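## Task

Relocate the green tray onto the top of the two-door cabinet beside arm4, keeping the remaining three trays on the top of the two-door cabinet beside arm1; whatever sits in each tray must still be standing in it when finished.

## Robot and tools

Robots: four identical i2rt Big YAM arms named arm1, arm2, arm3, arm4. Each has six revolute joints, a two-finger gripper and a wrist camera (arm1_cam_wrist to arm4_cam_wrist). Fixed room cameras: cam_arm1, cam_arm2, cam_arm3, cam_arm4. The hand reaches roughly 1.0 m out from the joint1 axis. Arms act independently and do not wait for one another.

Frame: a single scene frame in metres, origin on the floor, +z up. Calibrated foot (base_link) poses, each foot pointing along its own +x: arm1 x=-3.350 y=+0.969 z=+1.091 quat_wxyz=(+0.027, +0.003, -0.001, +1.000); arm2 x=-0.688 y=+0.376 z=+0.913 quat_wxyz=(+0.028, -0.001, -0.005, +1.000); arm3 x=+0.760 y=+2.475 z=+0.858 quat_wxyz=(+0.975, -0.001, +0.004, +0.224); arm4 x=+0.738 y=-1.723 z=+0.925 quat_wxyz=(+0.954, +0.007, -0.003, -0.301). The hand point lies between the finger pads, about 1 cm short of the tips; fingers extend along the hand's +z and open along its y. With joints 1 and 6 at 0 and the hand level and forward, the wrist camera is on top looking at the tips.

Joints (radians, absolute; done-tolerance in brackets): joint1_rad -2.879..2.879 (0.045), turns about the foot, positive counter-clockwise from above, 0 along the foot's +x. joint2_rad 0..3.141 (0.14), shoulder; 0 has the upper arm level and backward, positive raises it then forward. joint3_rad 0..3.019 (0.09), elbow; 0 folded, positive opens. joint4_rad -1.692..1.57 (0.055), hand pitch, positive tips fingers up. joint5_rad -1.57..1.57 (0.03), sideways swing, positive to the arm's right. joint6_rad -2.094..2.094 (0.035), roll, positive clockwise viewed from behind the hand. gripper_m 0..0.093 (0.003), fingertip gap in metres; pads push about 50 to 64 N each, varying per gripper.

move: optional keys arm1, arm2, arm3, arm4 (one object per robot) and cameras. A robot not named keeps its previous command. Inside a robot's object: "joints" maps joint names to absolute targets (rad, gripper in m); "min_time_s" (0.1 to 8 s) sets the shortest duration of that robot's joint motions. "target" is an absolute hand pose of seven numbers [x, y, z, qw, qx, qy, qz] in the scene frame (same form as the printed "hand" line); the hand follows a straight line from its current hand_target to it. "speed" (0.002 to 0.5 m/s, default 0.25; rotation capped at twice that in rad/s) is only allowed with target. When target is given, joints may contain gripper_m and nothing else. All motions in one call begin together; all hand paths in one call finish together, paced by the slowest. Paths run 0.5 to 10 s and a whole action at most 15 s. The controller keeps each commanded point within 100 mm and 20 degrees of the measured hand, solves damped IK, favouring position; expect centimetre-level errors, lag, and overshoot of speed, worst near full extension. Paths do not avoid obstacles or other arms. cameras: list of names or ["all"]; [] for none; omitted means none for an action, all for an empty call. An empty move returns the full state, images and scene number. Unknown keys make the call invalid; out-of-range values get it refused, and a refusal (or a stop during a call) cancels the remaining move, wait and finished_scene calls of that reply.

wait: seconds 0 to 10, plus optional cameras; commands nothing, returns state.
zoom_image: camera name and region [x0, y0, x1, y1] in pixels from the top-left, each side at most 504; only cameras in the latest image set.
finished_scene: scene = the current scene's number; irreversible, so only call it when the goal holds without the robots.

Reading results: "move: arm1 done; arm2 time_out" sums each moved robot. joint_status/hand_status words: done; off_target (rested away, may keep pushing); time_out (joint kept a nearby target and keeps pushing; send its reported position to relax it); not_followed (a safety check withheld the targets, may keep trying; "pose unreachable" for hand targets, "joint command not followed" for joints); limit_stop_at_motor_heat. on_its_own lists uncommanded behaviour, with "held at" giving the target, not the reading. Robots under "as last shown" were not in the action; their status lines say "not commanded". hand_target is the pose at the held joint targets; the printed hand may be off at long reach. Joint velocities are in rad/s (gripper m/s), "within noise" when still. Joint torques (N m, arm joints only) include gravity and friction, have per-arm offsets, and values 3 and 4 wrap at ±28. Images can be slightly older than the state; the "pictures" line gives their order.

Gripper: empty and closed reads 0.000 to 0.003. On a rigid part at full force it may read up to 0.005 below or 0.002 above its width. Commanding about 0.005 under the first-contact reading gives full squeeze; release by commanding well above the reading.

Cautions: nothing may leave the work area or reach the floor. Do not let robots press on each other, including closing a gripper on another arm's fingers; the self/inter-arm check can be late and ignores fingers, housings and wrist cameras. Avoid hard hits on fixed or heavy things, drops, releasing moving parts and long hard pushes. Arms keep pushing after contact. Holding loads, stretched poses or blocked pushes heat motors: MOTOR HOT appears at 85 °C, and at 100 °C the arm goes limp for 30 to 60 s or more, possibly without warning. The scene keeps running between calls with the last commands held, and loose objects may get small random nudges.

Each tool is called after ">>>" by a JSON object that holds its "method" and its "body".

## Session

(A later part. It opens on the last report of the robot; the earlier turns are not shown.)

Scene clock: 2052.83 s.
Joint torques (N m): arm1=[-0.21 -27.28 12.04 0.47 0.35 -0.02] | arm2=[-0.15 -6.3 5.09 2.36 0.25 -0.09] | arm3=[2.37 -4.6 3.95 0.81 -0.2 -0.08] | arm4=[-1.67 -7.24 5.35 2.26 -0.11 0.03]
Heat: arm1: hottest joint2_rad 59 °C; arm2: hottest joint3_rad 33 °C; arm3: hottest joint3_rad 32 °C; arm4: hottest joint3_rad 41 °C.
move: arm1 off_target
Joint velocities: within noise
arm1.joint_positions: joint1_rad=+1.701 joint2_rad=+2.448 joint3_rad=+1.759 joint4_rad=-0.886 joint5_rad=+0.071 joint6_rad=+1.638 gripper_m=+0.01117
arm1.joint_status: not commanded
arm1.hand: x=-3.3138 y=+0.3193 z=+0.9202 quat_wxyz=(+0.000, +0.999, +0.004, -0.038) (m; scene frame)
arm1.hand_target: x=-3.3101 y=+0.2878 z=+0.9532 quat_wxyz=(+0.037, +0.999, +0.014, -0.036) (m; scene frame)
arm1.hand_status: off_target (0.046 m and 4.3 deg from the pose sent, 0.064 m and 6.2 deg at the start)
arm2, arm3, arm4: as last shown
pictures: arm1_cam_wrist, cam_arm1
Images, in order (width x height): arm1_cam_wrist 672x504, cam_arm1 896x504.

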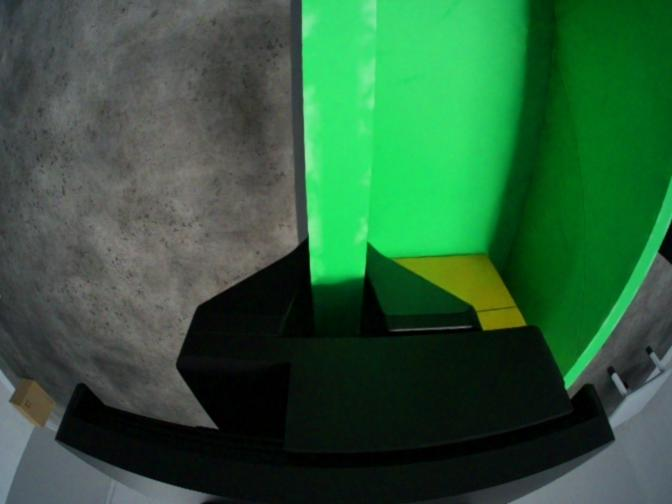

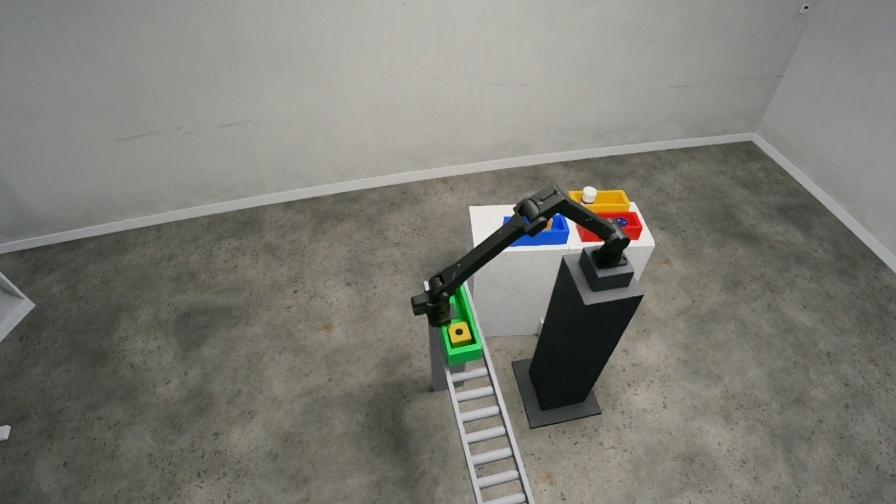

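>>> {"method": "move", "body": {"arm1": {"joints": {"joint2_rad": 2.452}, "min_time_s": 1.0}, "cameras": ["cam_arm1", "arm1_cam_wrist"]}}

>>> {"method": "zoom_image", "body": {"camera": "cam_arm1", "region": [430, 320, 500, 390]}}

>>> {"method": "zoom_image", "body": {"camera": "arm1_cam_wrist", "region": [220, 0, 400, 250]}}

Scene clock: 2073.70 s.
Joint torques (N m): arm1=[-0.09 -26.64 11.9 0.42 0.33 -0.02] | arm2=[0.21 -7.47 4.83 2.62 0.2 -0.11] | arm3=[2.37 -4.66 3.93 0.83 -0.19 -0.07] | arm4=[-1.85 -7.36 5.37 2.14 -0.11 0.01]
Heat: arm1: hottest joint2_rad 59 °C; arm2: hottest joint3_rad 33 °C; arm3: hottest joint3_rad 32 °C; arm4: hottest joint3_rad 41 °C.
move: arm1 done
Joint velocities: within noise
arm1.joint_positions: joint1_rad=+1.701 joint2_rad=+2.468 joint3_rad=+1.759 joint4_rad=-0.886 joint5_rad=+0.071 joint6_rad=+1.638 gripper_m=+0.01117
arm1.joint_status: all done
arm1.hand: x=-3.3144 y=+0.3257 z=+0.9073 quat_wxyz=(-0.010, +0.999, +0.005, -0.039) (m; scene frame)
arm1.hand_target: x=-3.3109 y=+0.2960 z=+0.9339 quat_wxyz=(+0.022, +0.999, +0.015, -0.037) (m; scene frame)
arm1.hand_status: not commanded
arm2, arm3, arm4: as last shown
pictures: arm1_cam_wrist, cam_arm1
Images, in order (width x height): arm1_cam_wrist 672x504, cam_arm1 896x504.

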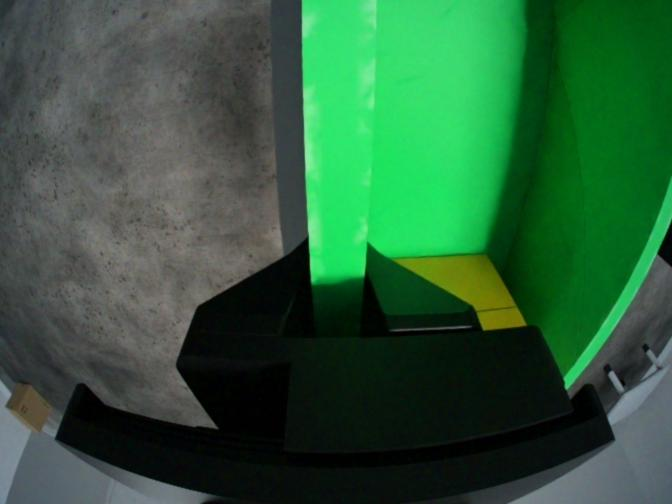

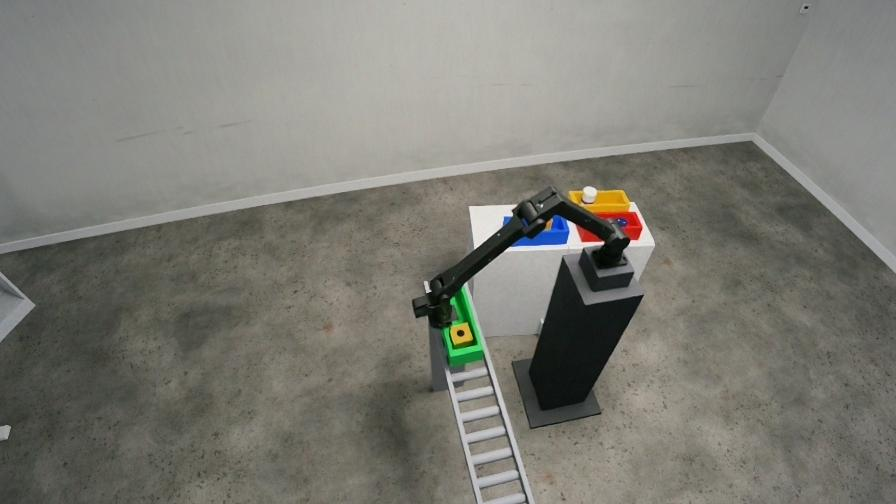

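Scaled by 7.200 from the camera's 896x504 image, which has a finer 1280x720 frame.

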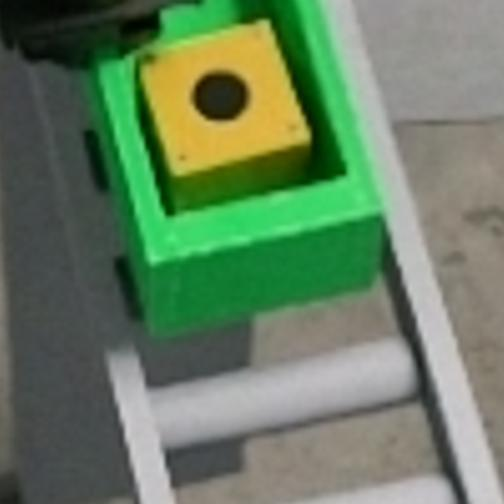

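Scaled by 2.016 from the camera's 672x504 image, which has a finer 960x720 frame.

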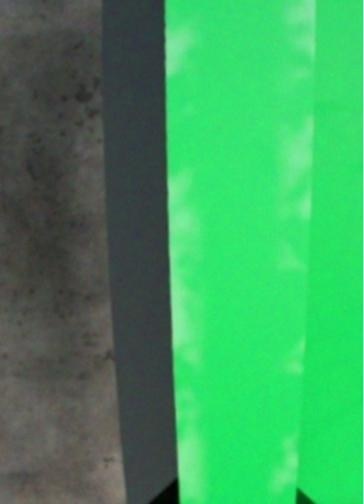

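>>> {"method": "move", "body": {"arm1": {"joints": {"joint2_rad": 2.474, "joint4_rad": -0.846}, "min_time_s": 1.0}, "cameras": ["cam_arm1", "arm1_cam_wrist"]}}

>>> {"method": "zoom_image", "body": {"camera": "cam_arm1", "region": [430, 320, 500, 390]}}

>>> {"method": "zoom_image", "body": {"camera": "arm1_cam_wrist", "region": [220, 0, 400, 250]}}

Scene clock: 2117.73 s.
Joint torques (N m): arm1=[-0.21 -26.7 11.74 0.8 0.33 -0.04] | arm2=[-0.03 -6.24 4.82 2.4 0.29 -0.11] | arm3=[2.32 -4.66 3.93 0.8 -0.19 -0.07] | arm4=[-1.9 -7.59 5.31 2.24 -0.11 0.02]
Heat: arm1: hottest joint2_rad 52 °C; arm2: hottest joint3_rad 33 °C; arm3: hottest joint3_rad 32 °C; arm4: hottest joint3_rad 41 °C.
move: arm1 done
Joint velocities: within noise
arm1.joint_positions: joint1_rad=+1.701 joint2_rad=+2.489 joint3_rad=+1.759 joint4_rad=-0.850 joint5_rad=+0.071 joint6_rad=+1.638 gripper_m=+0.01117
arm1.joint_status: all done
arm1.hand: x=-3.3143 y=+0.3235 z=+0.8946 quat_wxyz=(-0.003, +0.999, +0.005, -0.039) (m; scene frame)
arm1.hand_target: x=-3.3106 y=+0.2916 z=+0.9199 quat_wxyz=(+0.033, +0.999, +0.014, -0.036) (m; scene frame)
arm1.hand_status: not commanded
arm2, arm3, arm4: as last shown
pictures: arm1_cam_wrist, cam_arm1
Images, in order (width x height): arm1_cam_wrist 672x504, cam_arm1 896x504.

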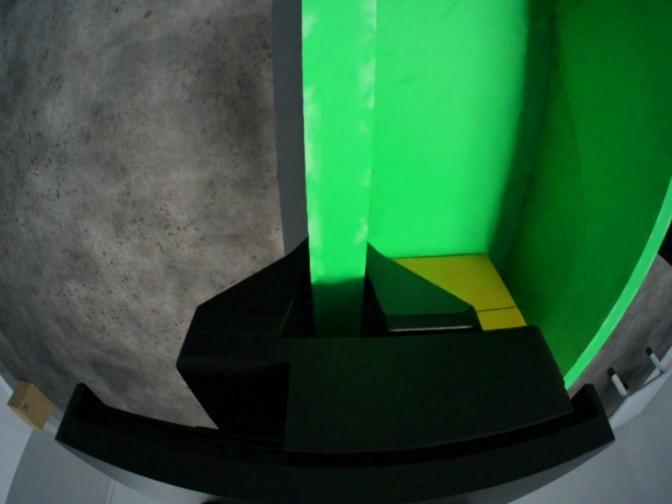

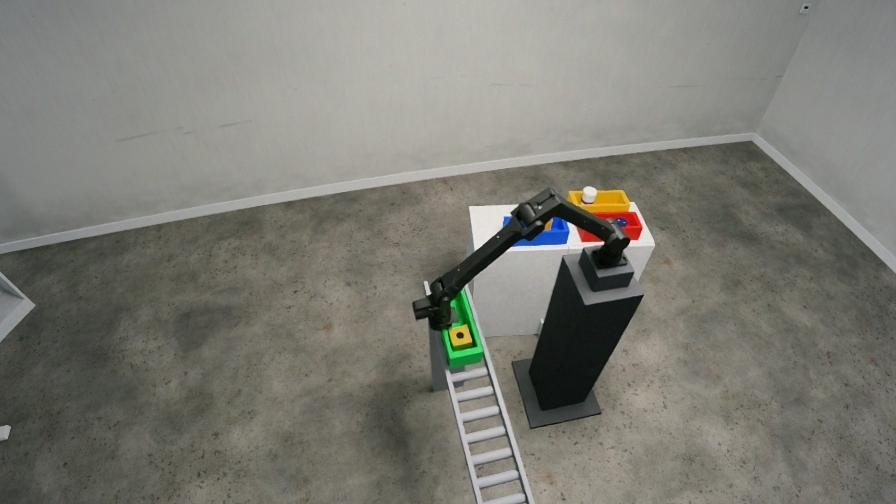

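Scaled by 7.200 from the camera's 896x504 image, which has a finer 1280x720 frame.

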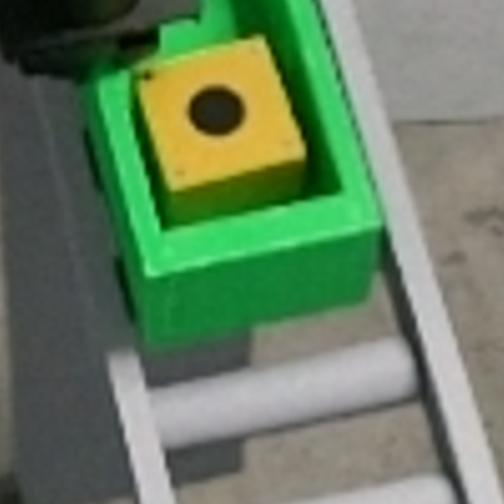

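Scaled by 2.016 from the camera's 672x504 image, which has a finer 960x720 frame.

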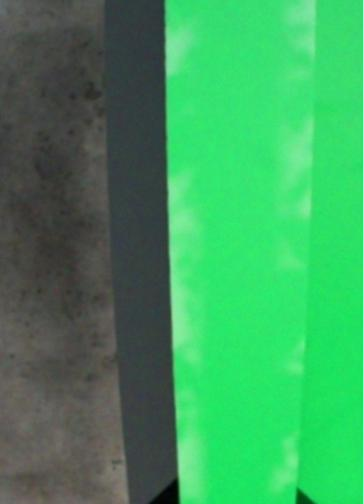

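>>> {"method": "move", "body": {"arm1": {"joints": {"joint2_rad": 2.494, "joint4_rad": -0.834}, "min_time_s": 1.0}, "cameras": ["cam_arm1", "arm1_cam_wrist"]}}

>>> {"method": "zoom_image", "body": {"camera": "cam_arm1", "region": [430, 320, 500, 390]}}

>>> {"method": "zoom_image", "body": {"camera": "arm1_cam_wrist", "region": [220, 0, 400, 250]}}

Scene clock: 2131.10 s.
Joint torques (N m): arm1=[-0.26 -26.46 11.45 0.8 0.35 -0.01] | arm2=[0.21 -6.18 4.98 2.24 0.22 -0.1] | arm3=[2.2 -4.6 3.97 0.81 -0.2 -0.08] | arm4=[-1.55 -7.41 5.37 2.11 -0.11 0.03]
Heat: arm1: hottest joint2_rad 54 °C; arm2: hottest joint3_rad 33 °C; arm3: hottest joint3_rad 31 °C; arm4: hottest joint3_rad 40 °C.
move: arm1 done
Joint velocities: within noise
arm1.joint_positions: joint1_rad=+1.701 joint2_rad=+2.506 joint3_rad=+1.762 joint4_rad=-0.838 joint5_rad=+0.071 joint6_rad=+1.638 gripper_m=+0.01117
arm1.joint_status: all done
arm1.hand: x=-3.3144 y=+0.3247 z=+0.8846 quat_wxyz=(-0.004, +0.999, +0.005, -0.039) (m; scene frame)
arm1.hand_target: x=-3.3109 y=+0.2947 z=+0.9070 quat_wxyz=(+0.029, +0.999, +0.014, -0.036) (m; scene frame)
arm1.hand_status: not commanded
arm2, arm3, arm4: as last shown
pictures: arm1_cam_wrist, cam_arm1
Images, in order (width x height): arm1_cam_wrist 672x504, cam_arm1 896x504.

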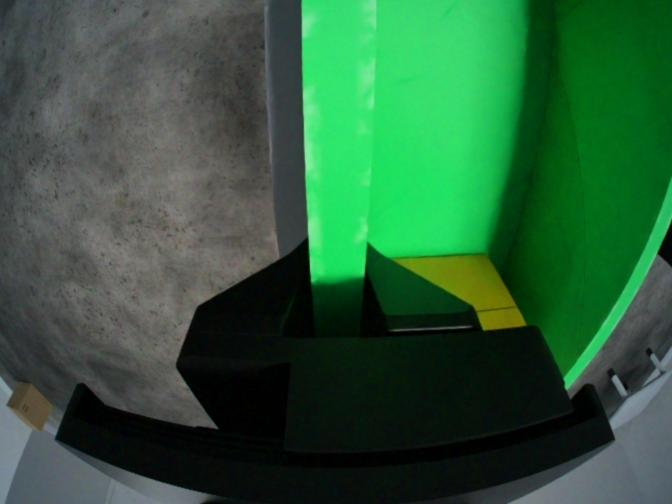

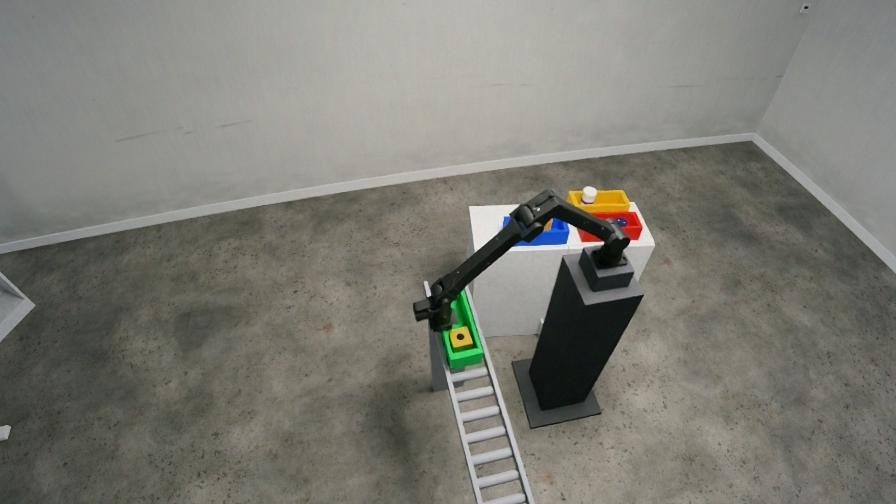

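Scaled by 7.200 from the camera's 896x504 image, which has a finer 1280x720 frame.

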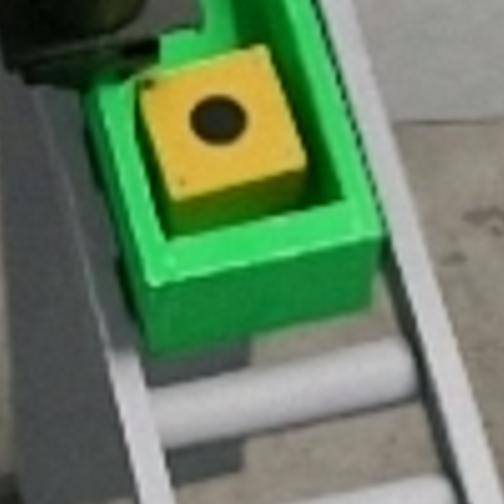

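Scaled by 2.016 from the camera's 672x504 image, which has a finer 960x720 frame.

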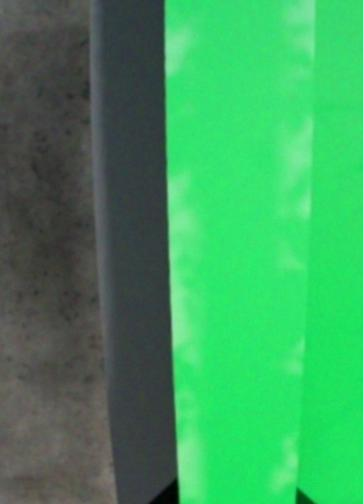

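>>> {"method": "move", "body": {"arm1": {"joints": {"joint2_rad": 2.516, "joint4_rad": -0.824}, "min_time_s": 1.0}, "cameras": ["cam_arm1", "arm1_cam_wrist"]}}

>>> {"method": "zoom_image", "body": {"camera": "cam_arm1", "region": [430, 320, 500, 390]}}

>>> {"method": "zoom_image", "body": {"camera": "arm1_cam_wrist", "region": [220, 0, 400, 250]}}

Scene clock: 2145.60 s.
Joint torques (N m): arm1=[-0.15 -24.82 11.06 0.94 0.33 0.02] | arm2=[0.56 -6.65 5.07 2.44 0.26 -0.07] | arm3=[2.26 -4.6 3.93 0.81 -0.19 -0.07] | arm4=[-1.67 -7.77 5.38 2.19 -0.08 0.03]
Heat: arm1: hottest joint2_rad 53 °C; arm2: hottest joint3_rad 33 °C; arm3: hottest joint3_rad 31 °C; arm4: hottest joint3_rad 40 °C.
move: arm1 done
Joint velocities: within noise
arm1.joint_positions: joint1_rad=+1.701 joint2_rad=+2.509 joint3_rad=+1.766 joint4_rad=-0.833 joint5_rad=+0.071 joint6_rad=+1.635 gripper_m=+0.01117
arm1.joint_status: all done
arm1.hand: x=-3.3143 y=+0.3226 z=+0.8837 quat_wxyz=(-0.001, +0.999, +0.006, -0.038) (m; scene frame)
arm1.hand_target: x=-3.3114 y=+0.2995 z=+0.8927 quat_wxyz=(+0.023, +0.999, +0.015, -0.037) (m; scene frame)
arm1.hand_status: not commanded
arm2.joint_positions: joint1_rad=+0.310 joint2_rad=+1.504 joint3_rad=+2.884 joint4_rad=-1.221 joint5_rad=-0.003 joint6_rad=+0.015 gripper_m=+0.09396
arm2.joint_status: not commanded
arm2.hand: x=-1.0586 y=+0.2712 z=+1.8392 quat_wxyz=(+0.100, +0.645, +0.082, -0.753) (m; scene frame)
arm2.hand_target: x=-1.0495 y=+0.2781 z=+1.8507 quat_wxyz=(+0.092, +0.629, +0.081, -0.768) (m; scene frame)
arm2.hand_status: not commanded
arm3.joint_positions: joint1_rad=-0.010 joint2_rad=+1.492 joint3_rad=+2.877 joint4_rad=-0.213 joint5_rad=+0.004 joint6_rad=+0.016 gripper_m=+0.09396
arm3.joint_status: not commanded
arm3.hand: x=+0.9749 y=+2.5751 z=+1.9738 quat_wxyz=(-0.954, +0.041, -0.198, -0.222) (m; scene frame)
arm3.hand_target: x=+0.9654 y=+2.5738 z=+1.9772 quat_wxyz=(-0.957, +0.042, -0.184, -0.220) (m; scene frame)
arm3.hand_status: not commanded
arm4.joint_positions: joint1_rad=+0.010 joint2_rad=+1.501 joint3_rad=+2.878 joint4_rad=-1.220 joint5_rad=+0.004 joint6_rad=+0.003 gripper_m=+0.09396
arm4.joint_status: not commanded
arm4.hand: x=+1.0430 y=-1.9502 z=+1.8522 quat_wxyz=(-0.728, -0.200, -0.617, +0.221) (m; scene frame)
arm4.hand_target: x=+1.0325 y=-1.9466 z=+1.8642 quat_wxyz=(-0.740, -0.196, -0.601, +0.228) (m; scene frame)
arm4.hand_status: not commanded
pictures: arm1_cam_wrist, cam_arm1
Images, in order (width x height): arm1_cam_wrist 672x504, cam_arm1 896x504.

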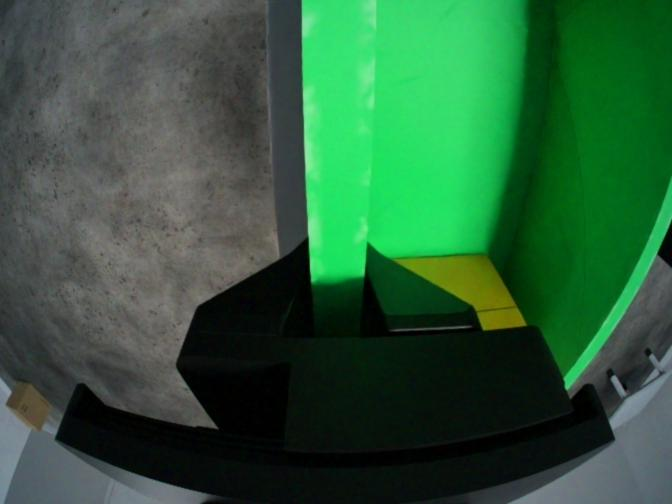

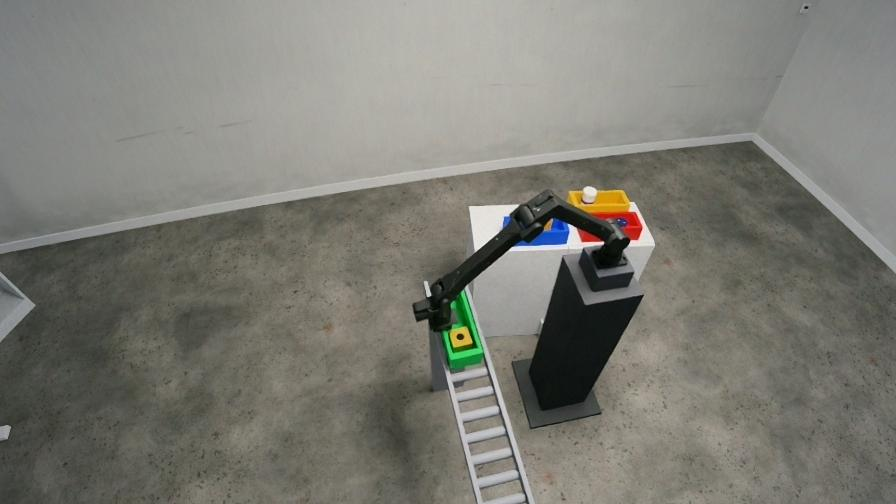

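Scaled by 7.200 from the camera's 896x504 image, which has a finer 1280x720 frame.

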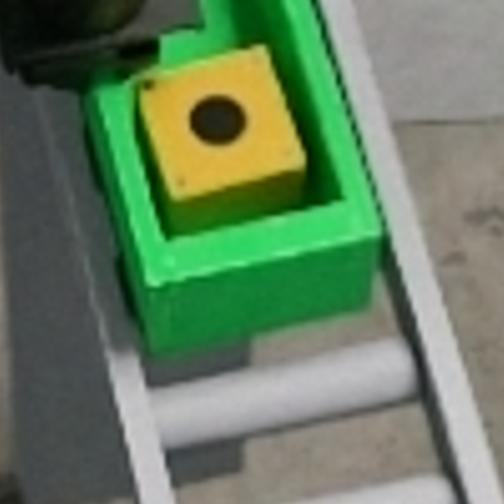

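Scaled by 2.016 from the camera's 672x504 image, which has a finer 960x720 frame.

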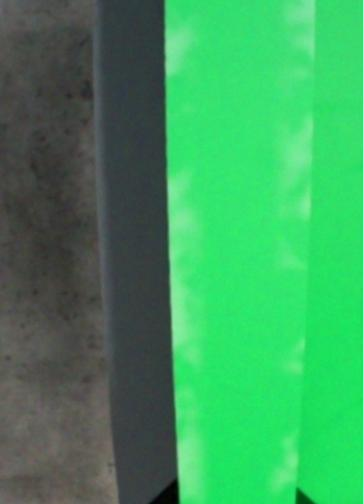

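>>> {"method": "move", "body": {"arm1": {"joints": {"joint2_rad": 2.54, "joint4_rad": -0.82}, "min_time_s": 1.0}, "cameras": ["cam_arm1", "arm1_cam_wrist"]}}

>>> {"method": "zoom_image", "body": {"camera": "cam_arm1", "region": [430, 320, 500, 390]}}

>>> {"method": "zoom_image", "body": {"camera": "cam_arm1", "region": [410, 270, 500, 370]}}

Scene clock: 2160.80 s.
Joint torques (N m): arm1=[-0.15 -23.53 10.55 1.16 0.36 0] | arm2=[0.03 -6.77 4.96 2.44 0.29 -0.11] | arm3=[2.32 -4.6 3.96 0.85 -0.19 -0.08] | arm4=[-1.67 -7.41 5.31 2.24 -0.13 0.03]
Heat: arm1: hottest joint2_rad 55 °C; arm2: hottest joint3_rad 33 °C; arm3: hottest joint3_rad 31 °C; arm4: hottest joint3_rad 40 °C.
move: arm1 done
Joint velocities: within noise
arm1.joint_positions: joint1_rad=+1.701 joint2_rad=+2.512 joint3_rad=+1.771 joint4_rad=-0.833 joint5_rad=+0.071 joint6_rad=+1.635 gripper_m=+0.01117
arm1.joint_status: all done
arm1.hand: x=-3.3142 y=+0.3210 z=+0.8831 quat_wxyz=(+0.000, +0.999, +0.006, -0.038) (m; scene frame)
arm1.hand_target: x=-3.3120 y=+0.3065 z=+0.8773 quat_wxyz=(+0.013, +0.999, +0.015, -0.037) (m; scene frame)
arm1.hand_status: not commanded
arm2, arm3, arm4: as last shown
pictures: arm1_cam_wrist, cam_arm1
Images, in order (width x height): arm1_cam_wrist 672x504, cam_arm1 896x504.

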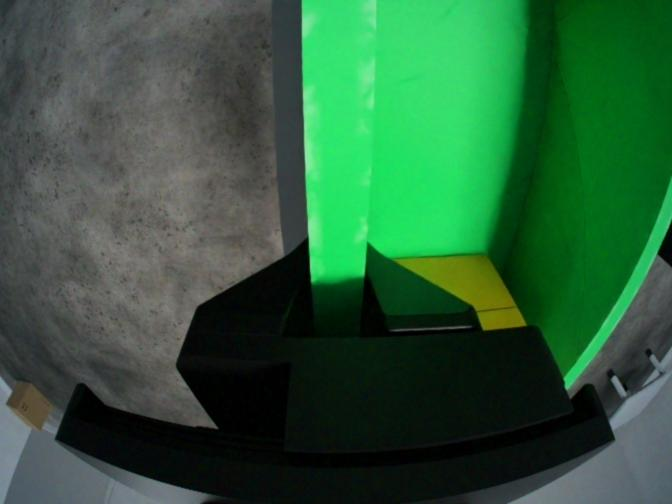

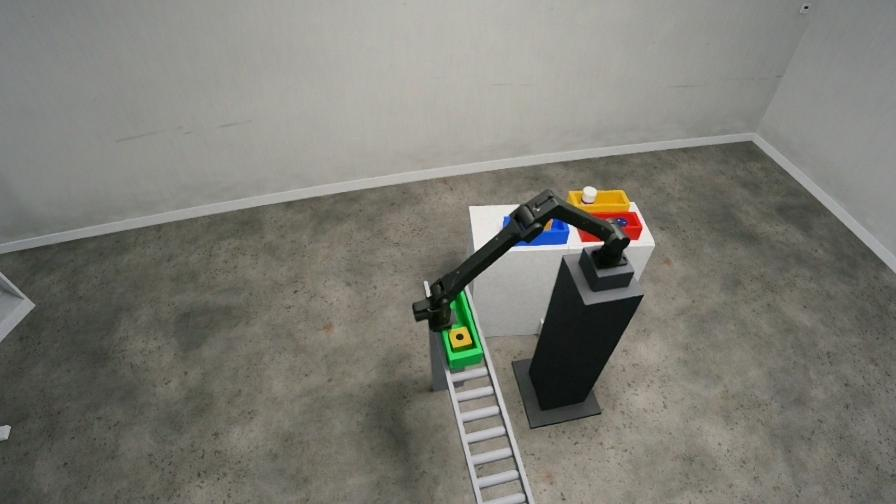

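Scaled by 7.200 from the camera's 896x504 image, which has a finer 1280x720 frame.

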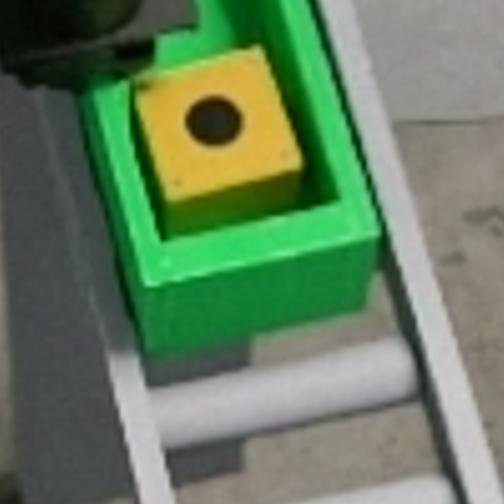

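Scaled by 5.040 from the camera's 896x504 image, which has a finer 1280x720 frame.

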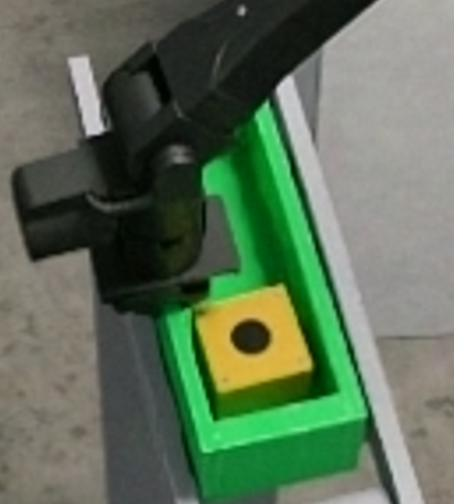

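>>> {"method": "move", "body": {"arm1": {"target": [-3.312, 0.3065, 1.03, 0.013, 0.999, 0.015, -0.037], "speed": 0.35, "joints": {"gripper_m": 0.06}}, "cameras": ["cam_arm1", "cam_arm2", "arm1_cam_wrist"]}}

Scene clock: 2198.57 s.
Joint torques (N m): arm1=[-0.09 -23.06 9.76 0.29 0.32 0.01] | arm2=[0.56 -7.06 4.9 2.4 0.27 -0.12] | arm3=[2.32 -4.66 3.95 0.81 -0.2 -0.08] | arm4=[-1.79 -7.53 5.3 2.19 -0.08 0.03]
Heat: arm1: hottest joint2_rad 55 °C; arm2: hottest joint3_rad 33 °C; arm3: hottest joint3_rad 31 °C; arm4: hottest joint3_rad 40 °C.
move: arm1 done
Joint velocities: within noise
arm1.joint_positions: joint1_rad=+1.701 joint2_rad=+2.266 joint3_rad=+1.771 joint4_rad=-1.035 joint5_rad=+0.071 joint6_rad=+1.633 gripper_m=+0.05990
arm1.joint_status: all done
arm1.hand: x=-3.3122 y=+0.3070 z=+1.0389 quat_wxyz=(+0.022, +0.999, +0.006, -0.037) (m; scene frame)
arm1.hand_target: x=-3.3120 y=+0.3068 z=+1.0301 quat_wxyz=(+0.013, +0.999, +0.015, -0.037) (m; scene frame)
arm1.hand_status: done (0.009 m and 1.4 deg from the pose sent, 0.148 m and 1.8 deg at the start)
arm2, arm3, arm4: as last shown
pictures: arm1_cam_wrist, cam_arm1, cam_arm2
Images, in order (width x height): arm1_cam_wrist 672x504, cam_arm1 896x504, cam_arm2 896x504.

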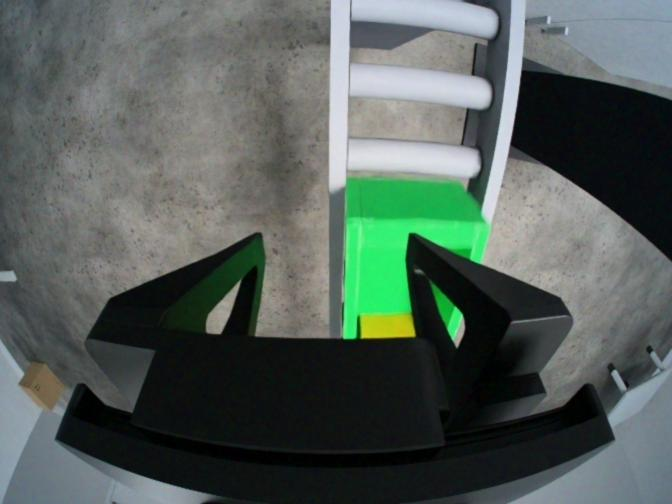

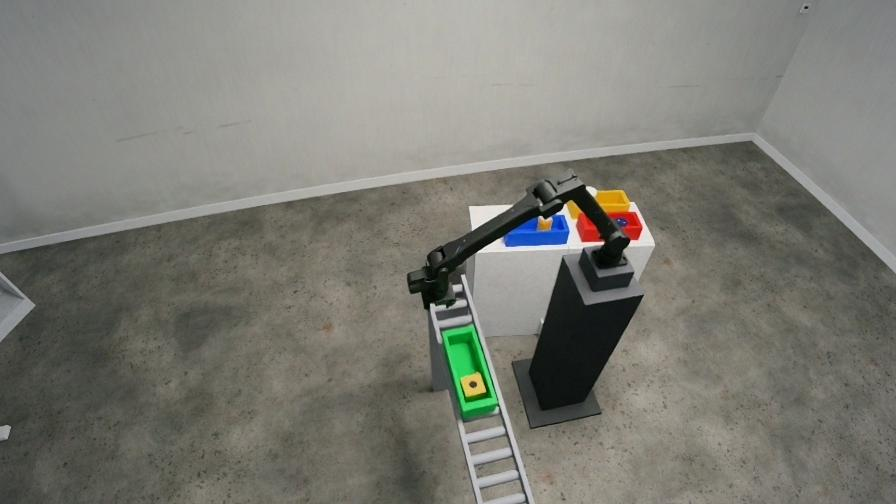

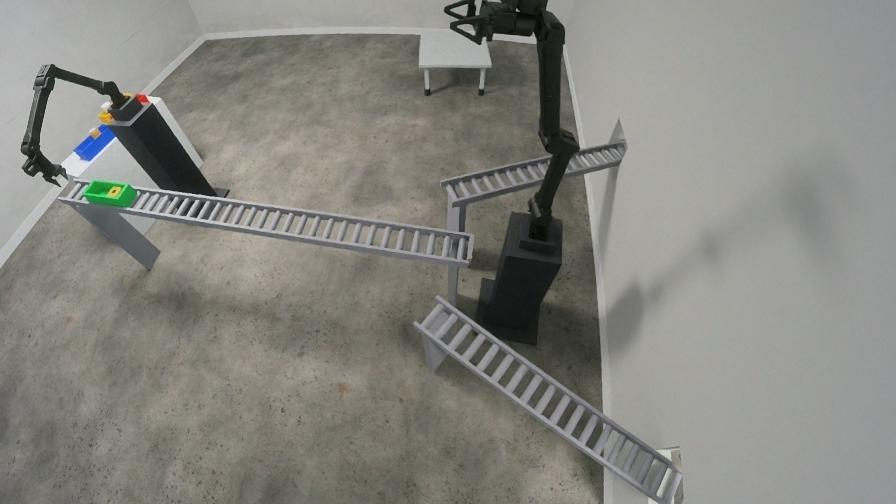

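>>> {"method": "move", "body": {"arm1": {"joints": {"joint1_rad": 0.3, "joint2_rad": 1.5, "joint3_rad": 2.85, "joint4_rad": -1.2, "joint5_rad": 0, "joint6_rad": 0}, "min_time_s": 5}, "cameras": ["cam_arm2", "cam_arm1"]}}

>>> {"method": "zoom_image", "body": {"camera": "cam_arm2", "region": [300, 150, 620, 330]}}

Scene clock: 2217.30 s.
Joint torques (N m): arm1=[-0.79 -6.53 4.29 1.7 0.13 0] | arm2=[-0.21 -6.77 4.88 2.55 0.25 -0.05] | arm3=[2.32 -4.66 3.93 0.81 -0.2 -0.07] | arm4=[-1.85 -7.53 5.27 2.22 -0.09 0.03]
Heat: arm1: hottest joint2_rad 53 °C; arm2: hottest joint3_rad 33 °C; arm3: hottest joint3_rad 31 °C; arm4: hottest joint3_rad 40 °C.
move: arm1 done
Joint velocities: within noise
arm1.joint_positions: joint1_rad=+0.311 joint2_rad=+1.491 joint3_rad=+2.840 joint4_rad=-1.187 joint5_rad=+0.002 joint6_rad=+0.017 gripper_m=+0.05991
arm1.joint_status: all done
arm1.hand: x=-3.7193 y=+0.8695 z=+2.0195 quat_wxyz=(+0.103, +0.641, +0.078, -0.757) (m; scene frame)
arm1.hand_target: x=-3.7239 y=+0.8721 z=+2.0163 quat_wxyz=(+0.092, +0.645, +0.081, -0.754) (m; scene frame)
arm1.hand_status: not commanded
arm2, arm3, arm4: as last shown
pictures: cam_arm1, cam_arm2
Images, in order (width x height): cam_arm1 896x504, cam_arm2 896x504.

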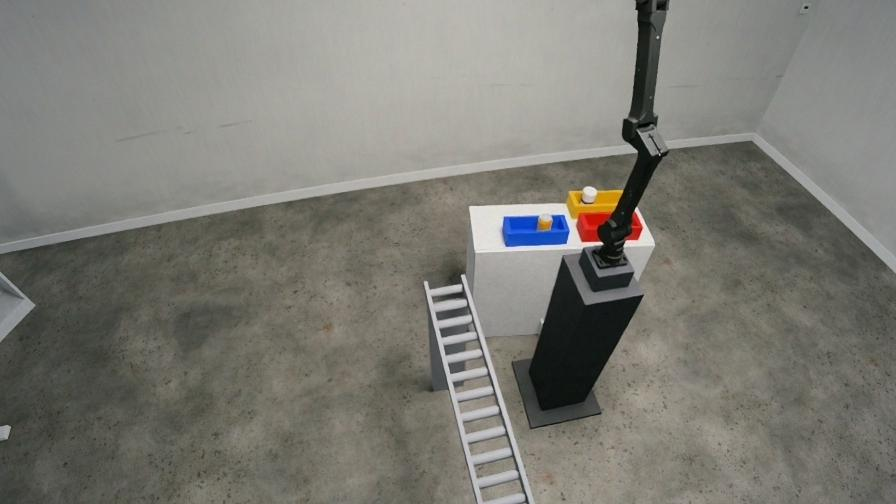

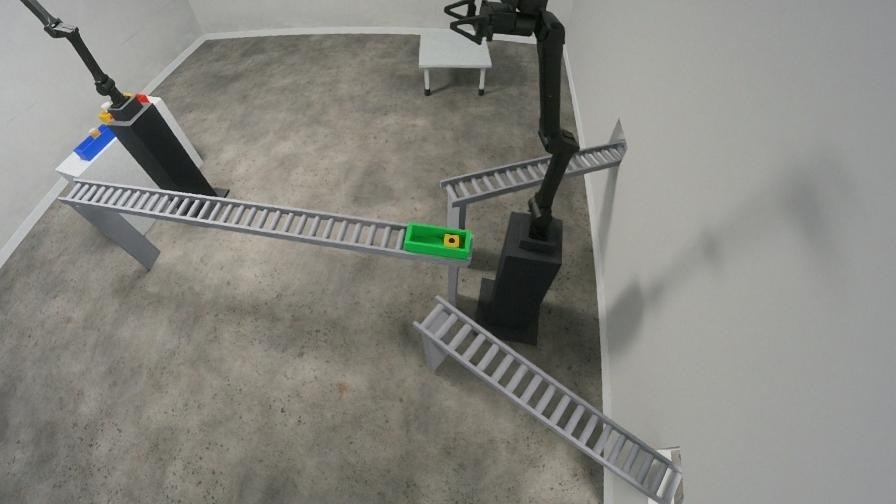

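Scaled by 1.575 from the camera's 896x504 image, which has a finer 1280x720 frame.

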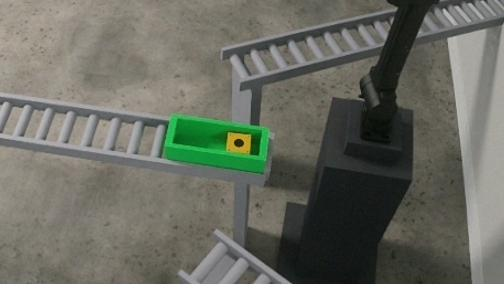

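>>> {"method": "move", "body": {"arm2": {"joints": {"joint1_rad": 0.176, "joint2_rad": 1.35, "joint3_rad": 1.65, "joint4_rad": -1.6, "joint5_rad": 0, "joint6_rad": 0.12, "gripper_m": 0.07}, "min_time_s": 3}, "cameras": []}}

>>> {"method": "move", "body": {"arm2": {"target": [-1.13, 0.318, 0.9, 0, 1, 0, 0], "speed": 0.25}, "cameras": ["arm2_cam_wrist", "cam_arm2"]}}

>>> {"method": "zoom_image", "body": {"camera": "arm2_cam_wrist", "region": [180, 0, 560, 300]}}

Scene clock: 2263.27 s.
Joint torques (N m): arm1=[-1.03 -6.36 4.26 1.68 0.14 0] | arm2=[0.21 -11.81 8.9 0.14 0.27 0.2] | arm3=[2.32 -4.54 3.93 0.84 -0.2 -0.08] | arm4=[-1.9 -7.47 5.44 2.19 -0.1 0.04]
Heat: arm1: hottest joint2_rad 46 °C; arm2: hottest joint3_rad 33 °C; arm3: hottest joint3_rad 31 °C; arm4: hottest joint3_rad 40 °C.
move: arm2 done
Joint velocities: within noise
arm1, arm3, arm4: as last shown
arm2.joint_positions: joint1_rad=+0.186 joint2_rad=+1.369 joint3_rad=+1.644 joint4_rad=-1.590 joint5_rad=-0.003 joint6_rad=+0.105 gripper_m=+0.07013
arm2.joint_status: all done
arm2.hand: x=-1.1279 y=+0.3148 z=+1.2908 quat_wxyz=(+0.012, +0.992, +0.013, -0.126) (m; scene frame)
arm2.hand_target: x=-1.1220 y=+0.3202 z=+1.3011 quat_wxyz=(+0.012, +0.991, +0.001, -0.133) (m; scene frame)
arm2.hand_status: not commanded
pictures: none
No camera images: "cameras" was empty.

Scene clock: 2265.67 s.
Joint torques (N m): arm1=[-1.08 -6.71 4.22 1.68 0.12 0.01] | arm2=[0.32 -14.86 7.17 0.8 0.07 0.12] | arm3=[2.32 -4.66 3.93 0.83 -0.2 -0.08] | arm4=[-1.85 -7.36 5.34 2.22 -0.11 0.04]
Heat: arm1: hottest joint2_rad 46 °C; arm2: hottest joint3_rad 33 °C; arm3: hottest joint3_rad 31 °C; arm4: hottest joint3_rad 40 °C.
move: arm2 done
Joint velocities: within noise
arm1, arm3, arm4: as last shown
arm2.joint_positions: joint1_rad=+0.186 joint2_rad=+1.755 joint3_rad=+1.020 joint4_rad=-0.854 joint5_rad=-0.006 joint6_rad=+0.114 gripper_m=+0.07013
arm2.joint_status: not commanded
arm2.hand: x=-1.1214 y=+0.3187 z=+0.8984 quat_wxyz=(-0.003, +1.000, +0.008, +0.010) (m; scene frame)
arm2.hand_target: x=-1.1299 y=+0.3181 z=+0.9001 quat_wxyz=(+0.000, +1.000, +0.000, +0.000) (m; scene frame)
arm2.hand_status: done (0.009 m and 1.5 deg from the pose sent, 0.391 m and 14.6 deg at the start)
pictures: arm2_cam_wrist, cam_arm2
Images, in order (width x height): arm2_cam_wrist 672x504, cam_arm2 896x504.

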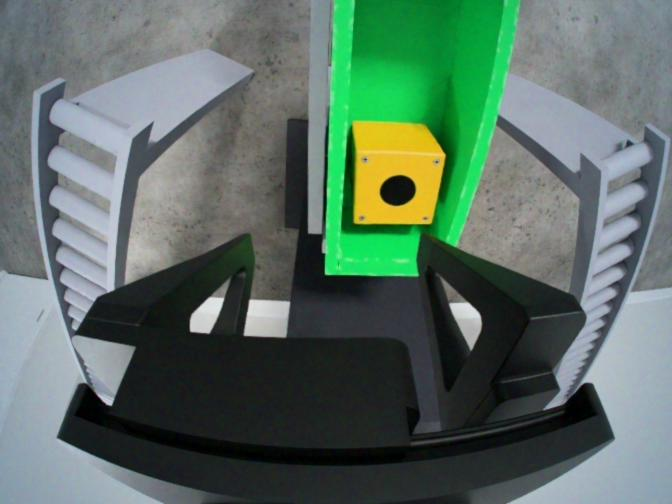

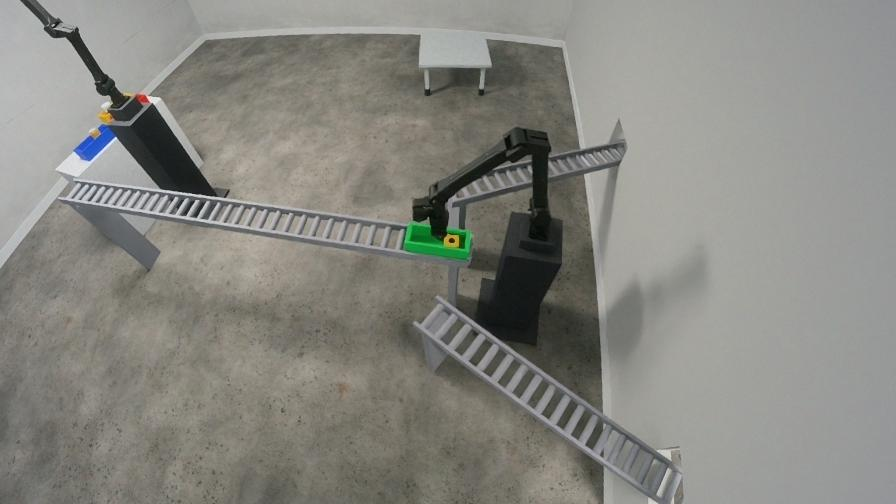

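Scaled by 1.326 from the camera's 672x504 image, which has a finer 960x720 frame.

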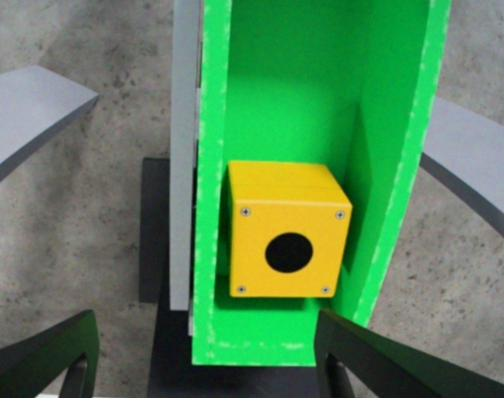

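>>> {"method": "move", "body": {"arm2": {"target": [-1.138, 0.318, 0.8, 0.0, 0.99988, -0.0157, 0.0], "speed": 0.15}, "cameras": ["arm2_cam_wrist"]}}

>>> {"method": "zoom_image", "body": {"camera": "arm2_cam_wrist", "region": [180, 0, 560, 300]}}

Scene clock: 2296.13 s.
Joint torques (N m): arm1=[-0.91 -6.48 4.23 1.65 0.14 0] | arm2=[0.38 -14.15 5.85 0.8 0.04 0.24] | arm3=[2.32 -4.6 3.96 0.83 -0.19 -0.07] | arm4=[-1.73 -7.41 5.39 2.22 -0.09 0.05]
Heat: arm1: hottest joint2_rad 43 °C; arm2: hottest joint3_rad 34 °C; arm3: hottest joint3_rad 31 °C; arm4: hottest joint3_rad 40 °C.
move: arm2 done
Joint velocities: within noise
arm1, arm3, arm4: as last shown
arm2.joint_positions: joint1_rad=+0.186 joint2_rad=+1.976 joint3_rad=+1.005 joint4_rad=-0.615 joint5_rad=-0.006 joint6_rad=+0.145 gripper_m=+0.07013
arm2.joint_status: not commanded
arm2.hand: x=-1.1297 y=+0.3184 z=+0.8008 quat_wxyz=(-0.003, +1.000, -0.007, +0.008) (m; scene frame)
arm2.hand_target: x=-1.1378 y=+0.3180 z=+0.8000 quat_wxyz=(+0.000, +1.000, -0.016, +0.000) (m; scene frame)
arm2.hand_status: done (0.008 m and 1.4 deg from the pose sent, 0.100 m and 3.0 deg at the start)
pictures: arm2_cam_wrist
Images, in order (width x height): arm2_cam_wrist 672x504.

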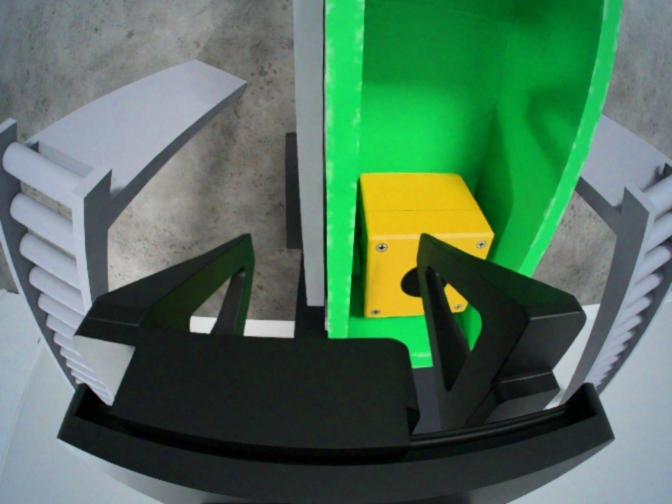

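Scaled by 1.326 from the camera's 672x504 image, which has a finer 960x720 frame.

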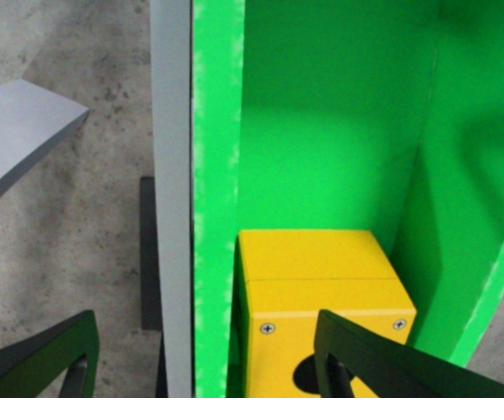

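>>> {"method": "move", "body": {"arm2": {"target": [-1.138, 0.3215, 0.734, 0.0, 0.99988, -0.0157, 0.0], "speed": 0.1}, "cameras": []}}

>>> {"method": "move", "body": {"arm2": {"joints": {"gripper_m": 0.03}}, "cameras": ["arm2_cam_wrist"]}}

>>> {"method": "zoom_image", "body": {"camera": "arm2_cam_wrist", "region": [220, 100, 480, 350]}}

Scene clock: 2337.97 s.
Joint torques (N m): arm1=[-0.85 -6.53 4.19 1.63 0.14 -0.02] | arm2=[1.14 -14.86 5.3 0.94 0.02 0.15] | arm3=[2.32 -4.66 3.96 0.83 -0.2 -0.07] | arm4=[-1.79 -7.36 5.37 2.28 -0.12 0.03]
Heat: arm1: hottest joint2_rad 41 °C; arm2: hottest joint3_rad 34 °C; arm3: hottest joint3_rad 31 °C; arm4: hottest joint3_rad 40 °C.
move: arm2 done
Joint velocities: within noise
arm1, arm3, arm4: as last shown
arm2.joint_positions: joint1_rad=+0.186 joint2_rad=+2.122 joint3_rad=+1.013 joint4_rad=-0.464 joint5_rad=-0.006 joint6_rad=+0.145 gripper_m=+0.07013
arm2.joint_status: not commanded
arm2.hand: x=-1.1317 y=+0.3187 z=+0.7398 quat_wxyz=(-0.002, +1.000, -0.007, +0.002) (m; scene frame)
arm2.hand_target: x=-1.1379 y=+0.3215 z=+0.7342 quat_wxyz=(+0.000, +1.000, -0.016, +0.000) (m; scene frame)
arm2.hand_status: done (0.009 m and 1.0 deg from the pose sent, 0.067 m and 1.4 deg at the start)
pictures: none
No camera images: "cameras" was empty.

Scene clock: 2338.63 s.
Joint torques (N m): arm1=[-1.2 -6.59 4.26 1.66 0.13 0] | arm2=[0.79 -14.97 5.31 0.28 0.04 0.16] | arm3=[2.32 -4.6 3.95 0.83 -0.2 -0.07] | arm4=[-1.79 -7.12 5.34 2.21 -0.1 0.02]
Heat: arm1: hottest joint2_rad 41 °C; arm2: hottest joint3_rad 34 °C; arm3: hottest joint3_rad 31 °C; arm4: hottest joint3_rad 40 °C.
move: arm2 done
Joint velocities: within noise
arm1: as last shown
arm2.joint_positions: joint1_rad=+0.185 joint2_rad=+2.126 joint3_rad=+1.013 joint4_rad=-0.464 joint5_rad=-0.006 joint6_rad=+0.145 gripper_m=+0.03022
arm2.joint_status: all done
arm2.hand: x=-1.1306 y=+0.3191 z=+0.7382 quat_wxyz=(-0.002, +1.000, -0.007, +0.004) (m; scene frame)
arm2.hand_target: x=-1.1378 y=+0.3216 z=+0.7341 quat_wxyz=(+0.000, +1.000, -0.016, +0.000) (m; scene frame)
arm2.hand_status: not commanded
arm3.joint_positions: joint1_rad=-0.010 joint2_rad=+1.492 joint3_rad=+2.877 joint4_rad=-0.213 joint5_rad=+0.004 joint6_rad=+0.016 gripper_m=+0.09396
arm3.joint_status: not commanded
arm3.hand: x=+0.9749 y=+2.5751 z=+1.9738 quat_wxyz=(-0.954, +0.041, -0.198, -0.222) (m; scene frame)
arm3.hand_target: x=+0.9654 y=+2.5738 z=+1.9772 quat_wxyz=(-0.957, +0.042, -0.184, -0.220) (m; scene frame)
arm3.hand_status: not commanded
arm4.joint_positions: joint1_rad=+0.010 joint2_rad=+1.501 joint3_rad=+2.878 joint4_rad=-1.220 joint5_rad=+0.004 joint6_rad=+0.003 gripper_m=+0.09396
arm4.joint_status: not commanded
arm4.hand: x=+1.0430 y=-1.9502 z=+1.8522 quat_wxyz=(-0.728, -0.200, -0.617, +0.221) (m; scene frame)
arm4.hand_target: x=+1.0325 y=-1.9466 z=+1.8642 quat_wxyz=(-0.740, -0.196, -0.601, +0.228) (m; scene frame)
arm4.hand_status: not commanded
pictures: arm2_cam_wrist
Images, in order (width x height): arm2_cam_wrist 672x504.

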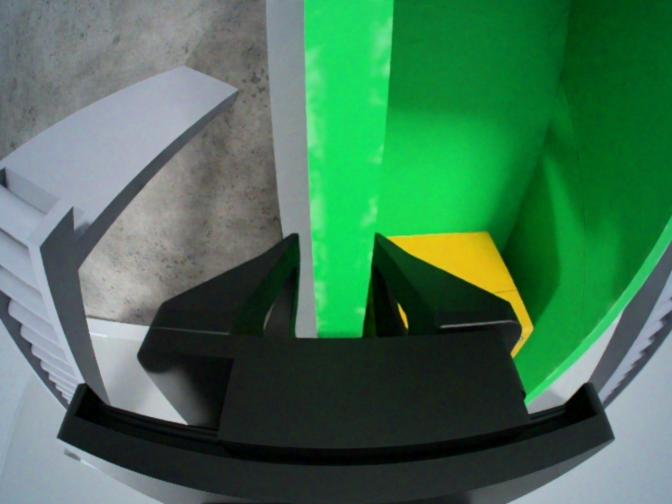

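Scaled by 1.938 from the camera's 672x504 image, which has a finer 960x720 frame.

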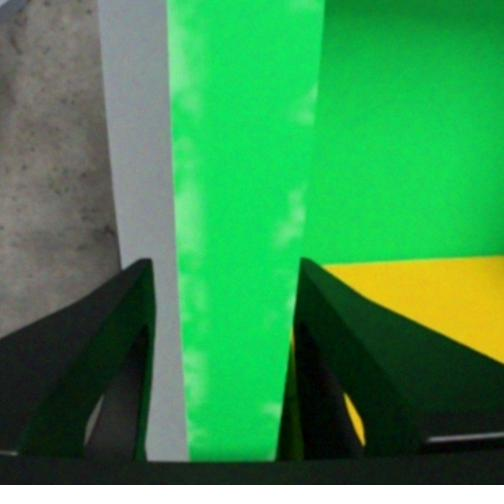

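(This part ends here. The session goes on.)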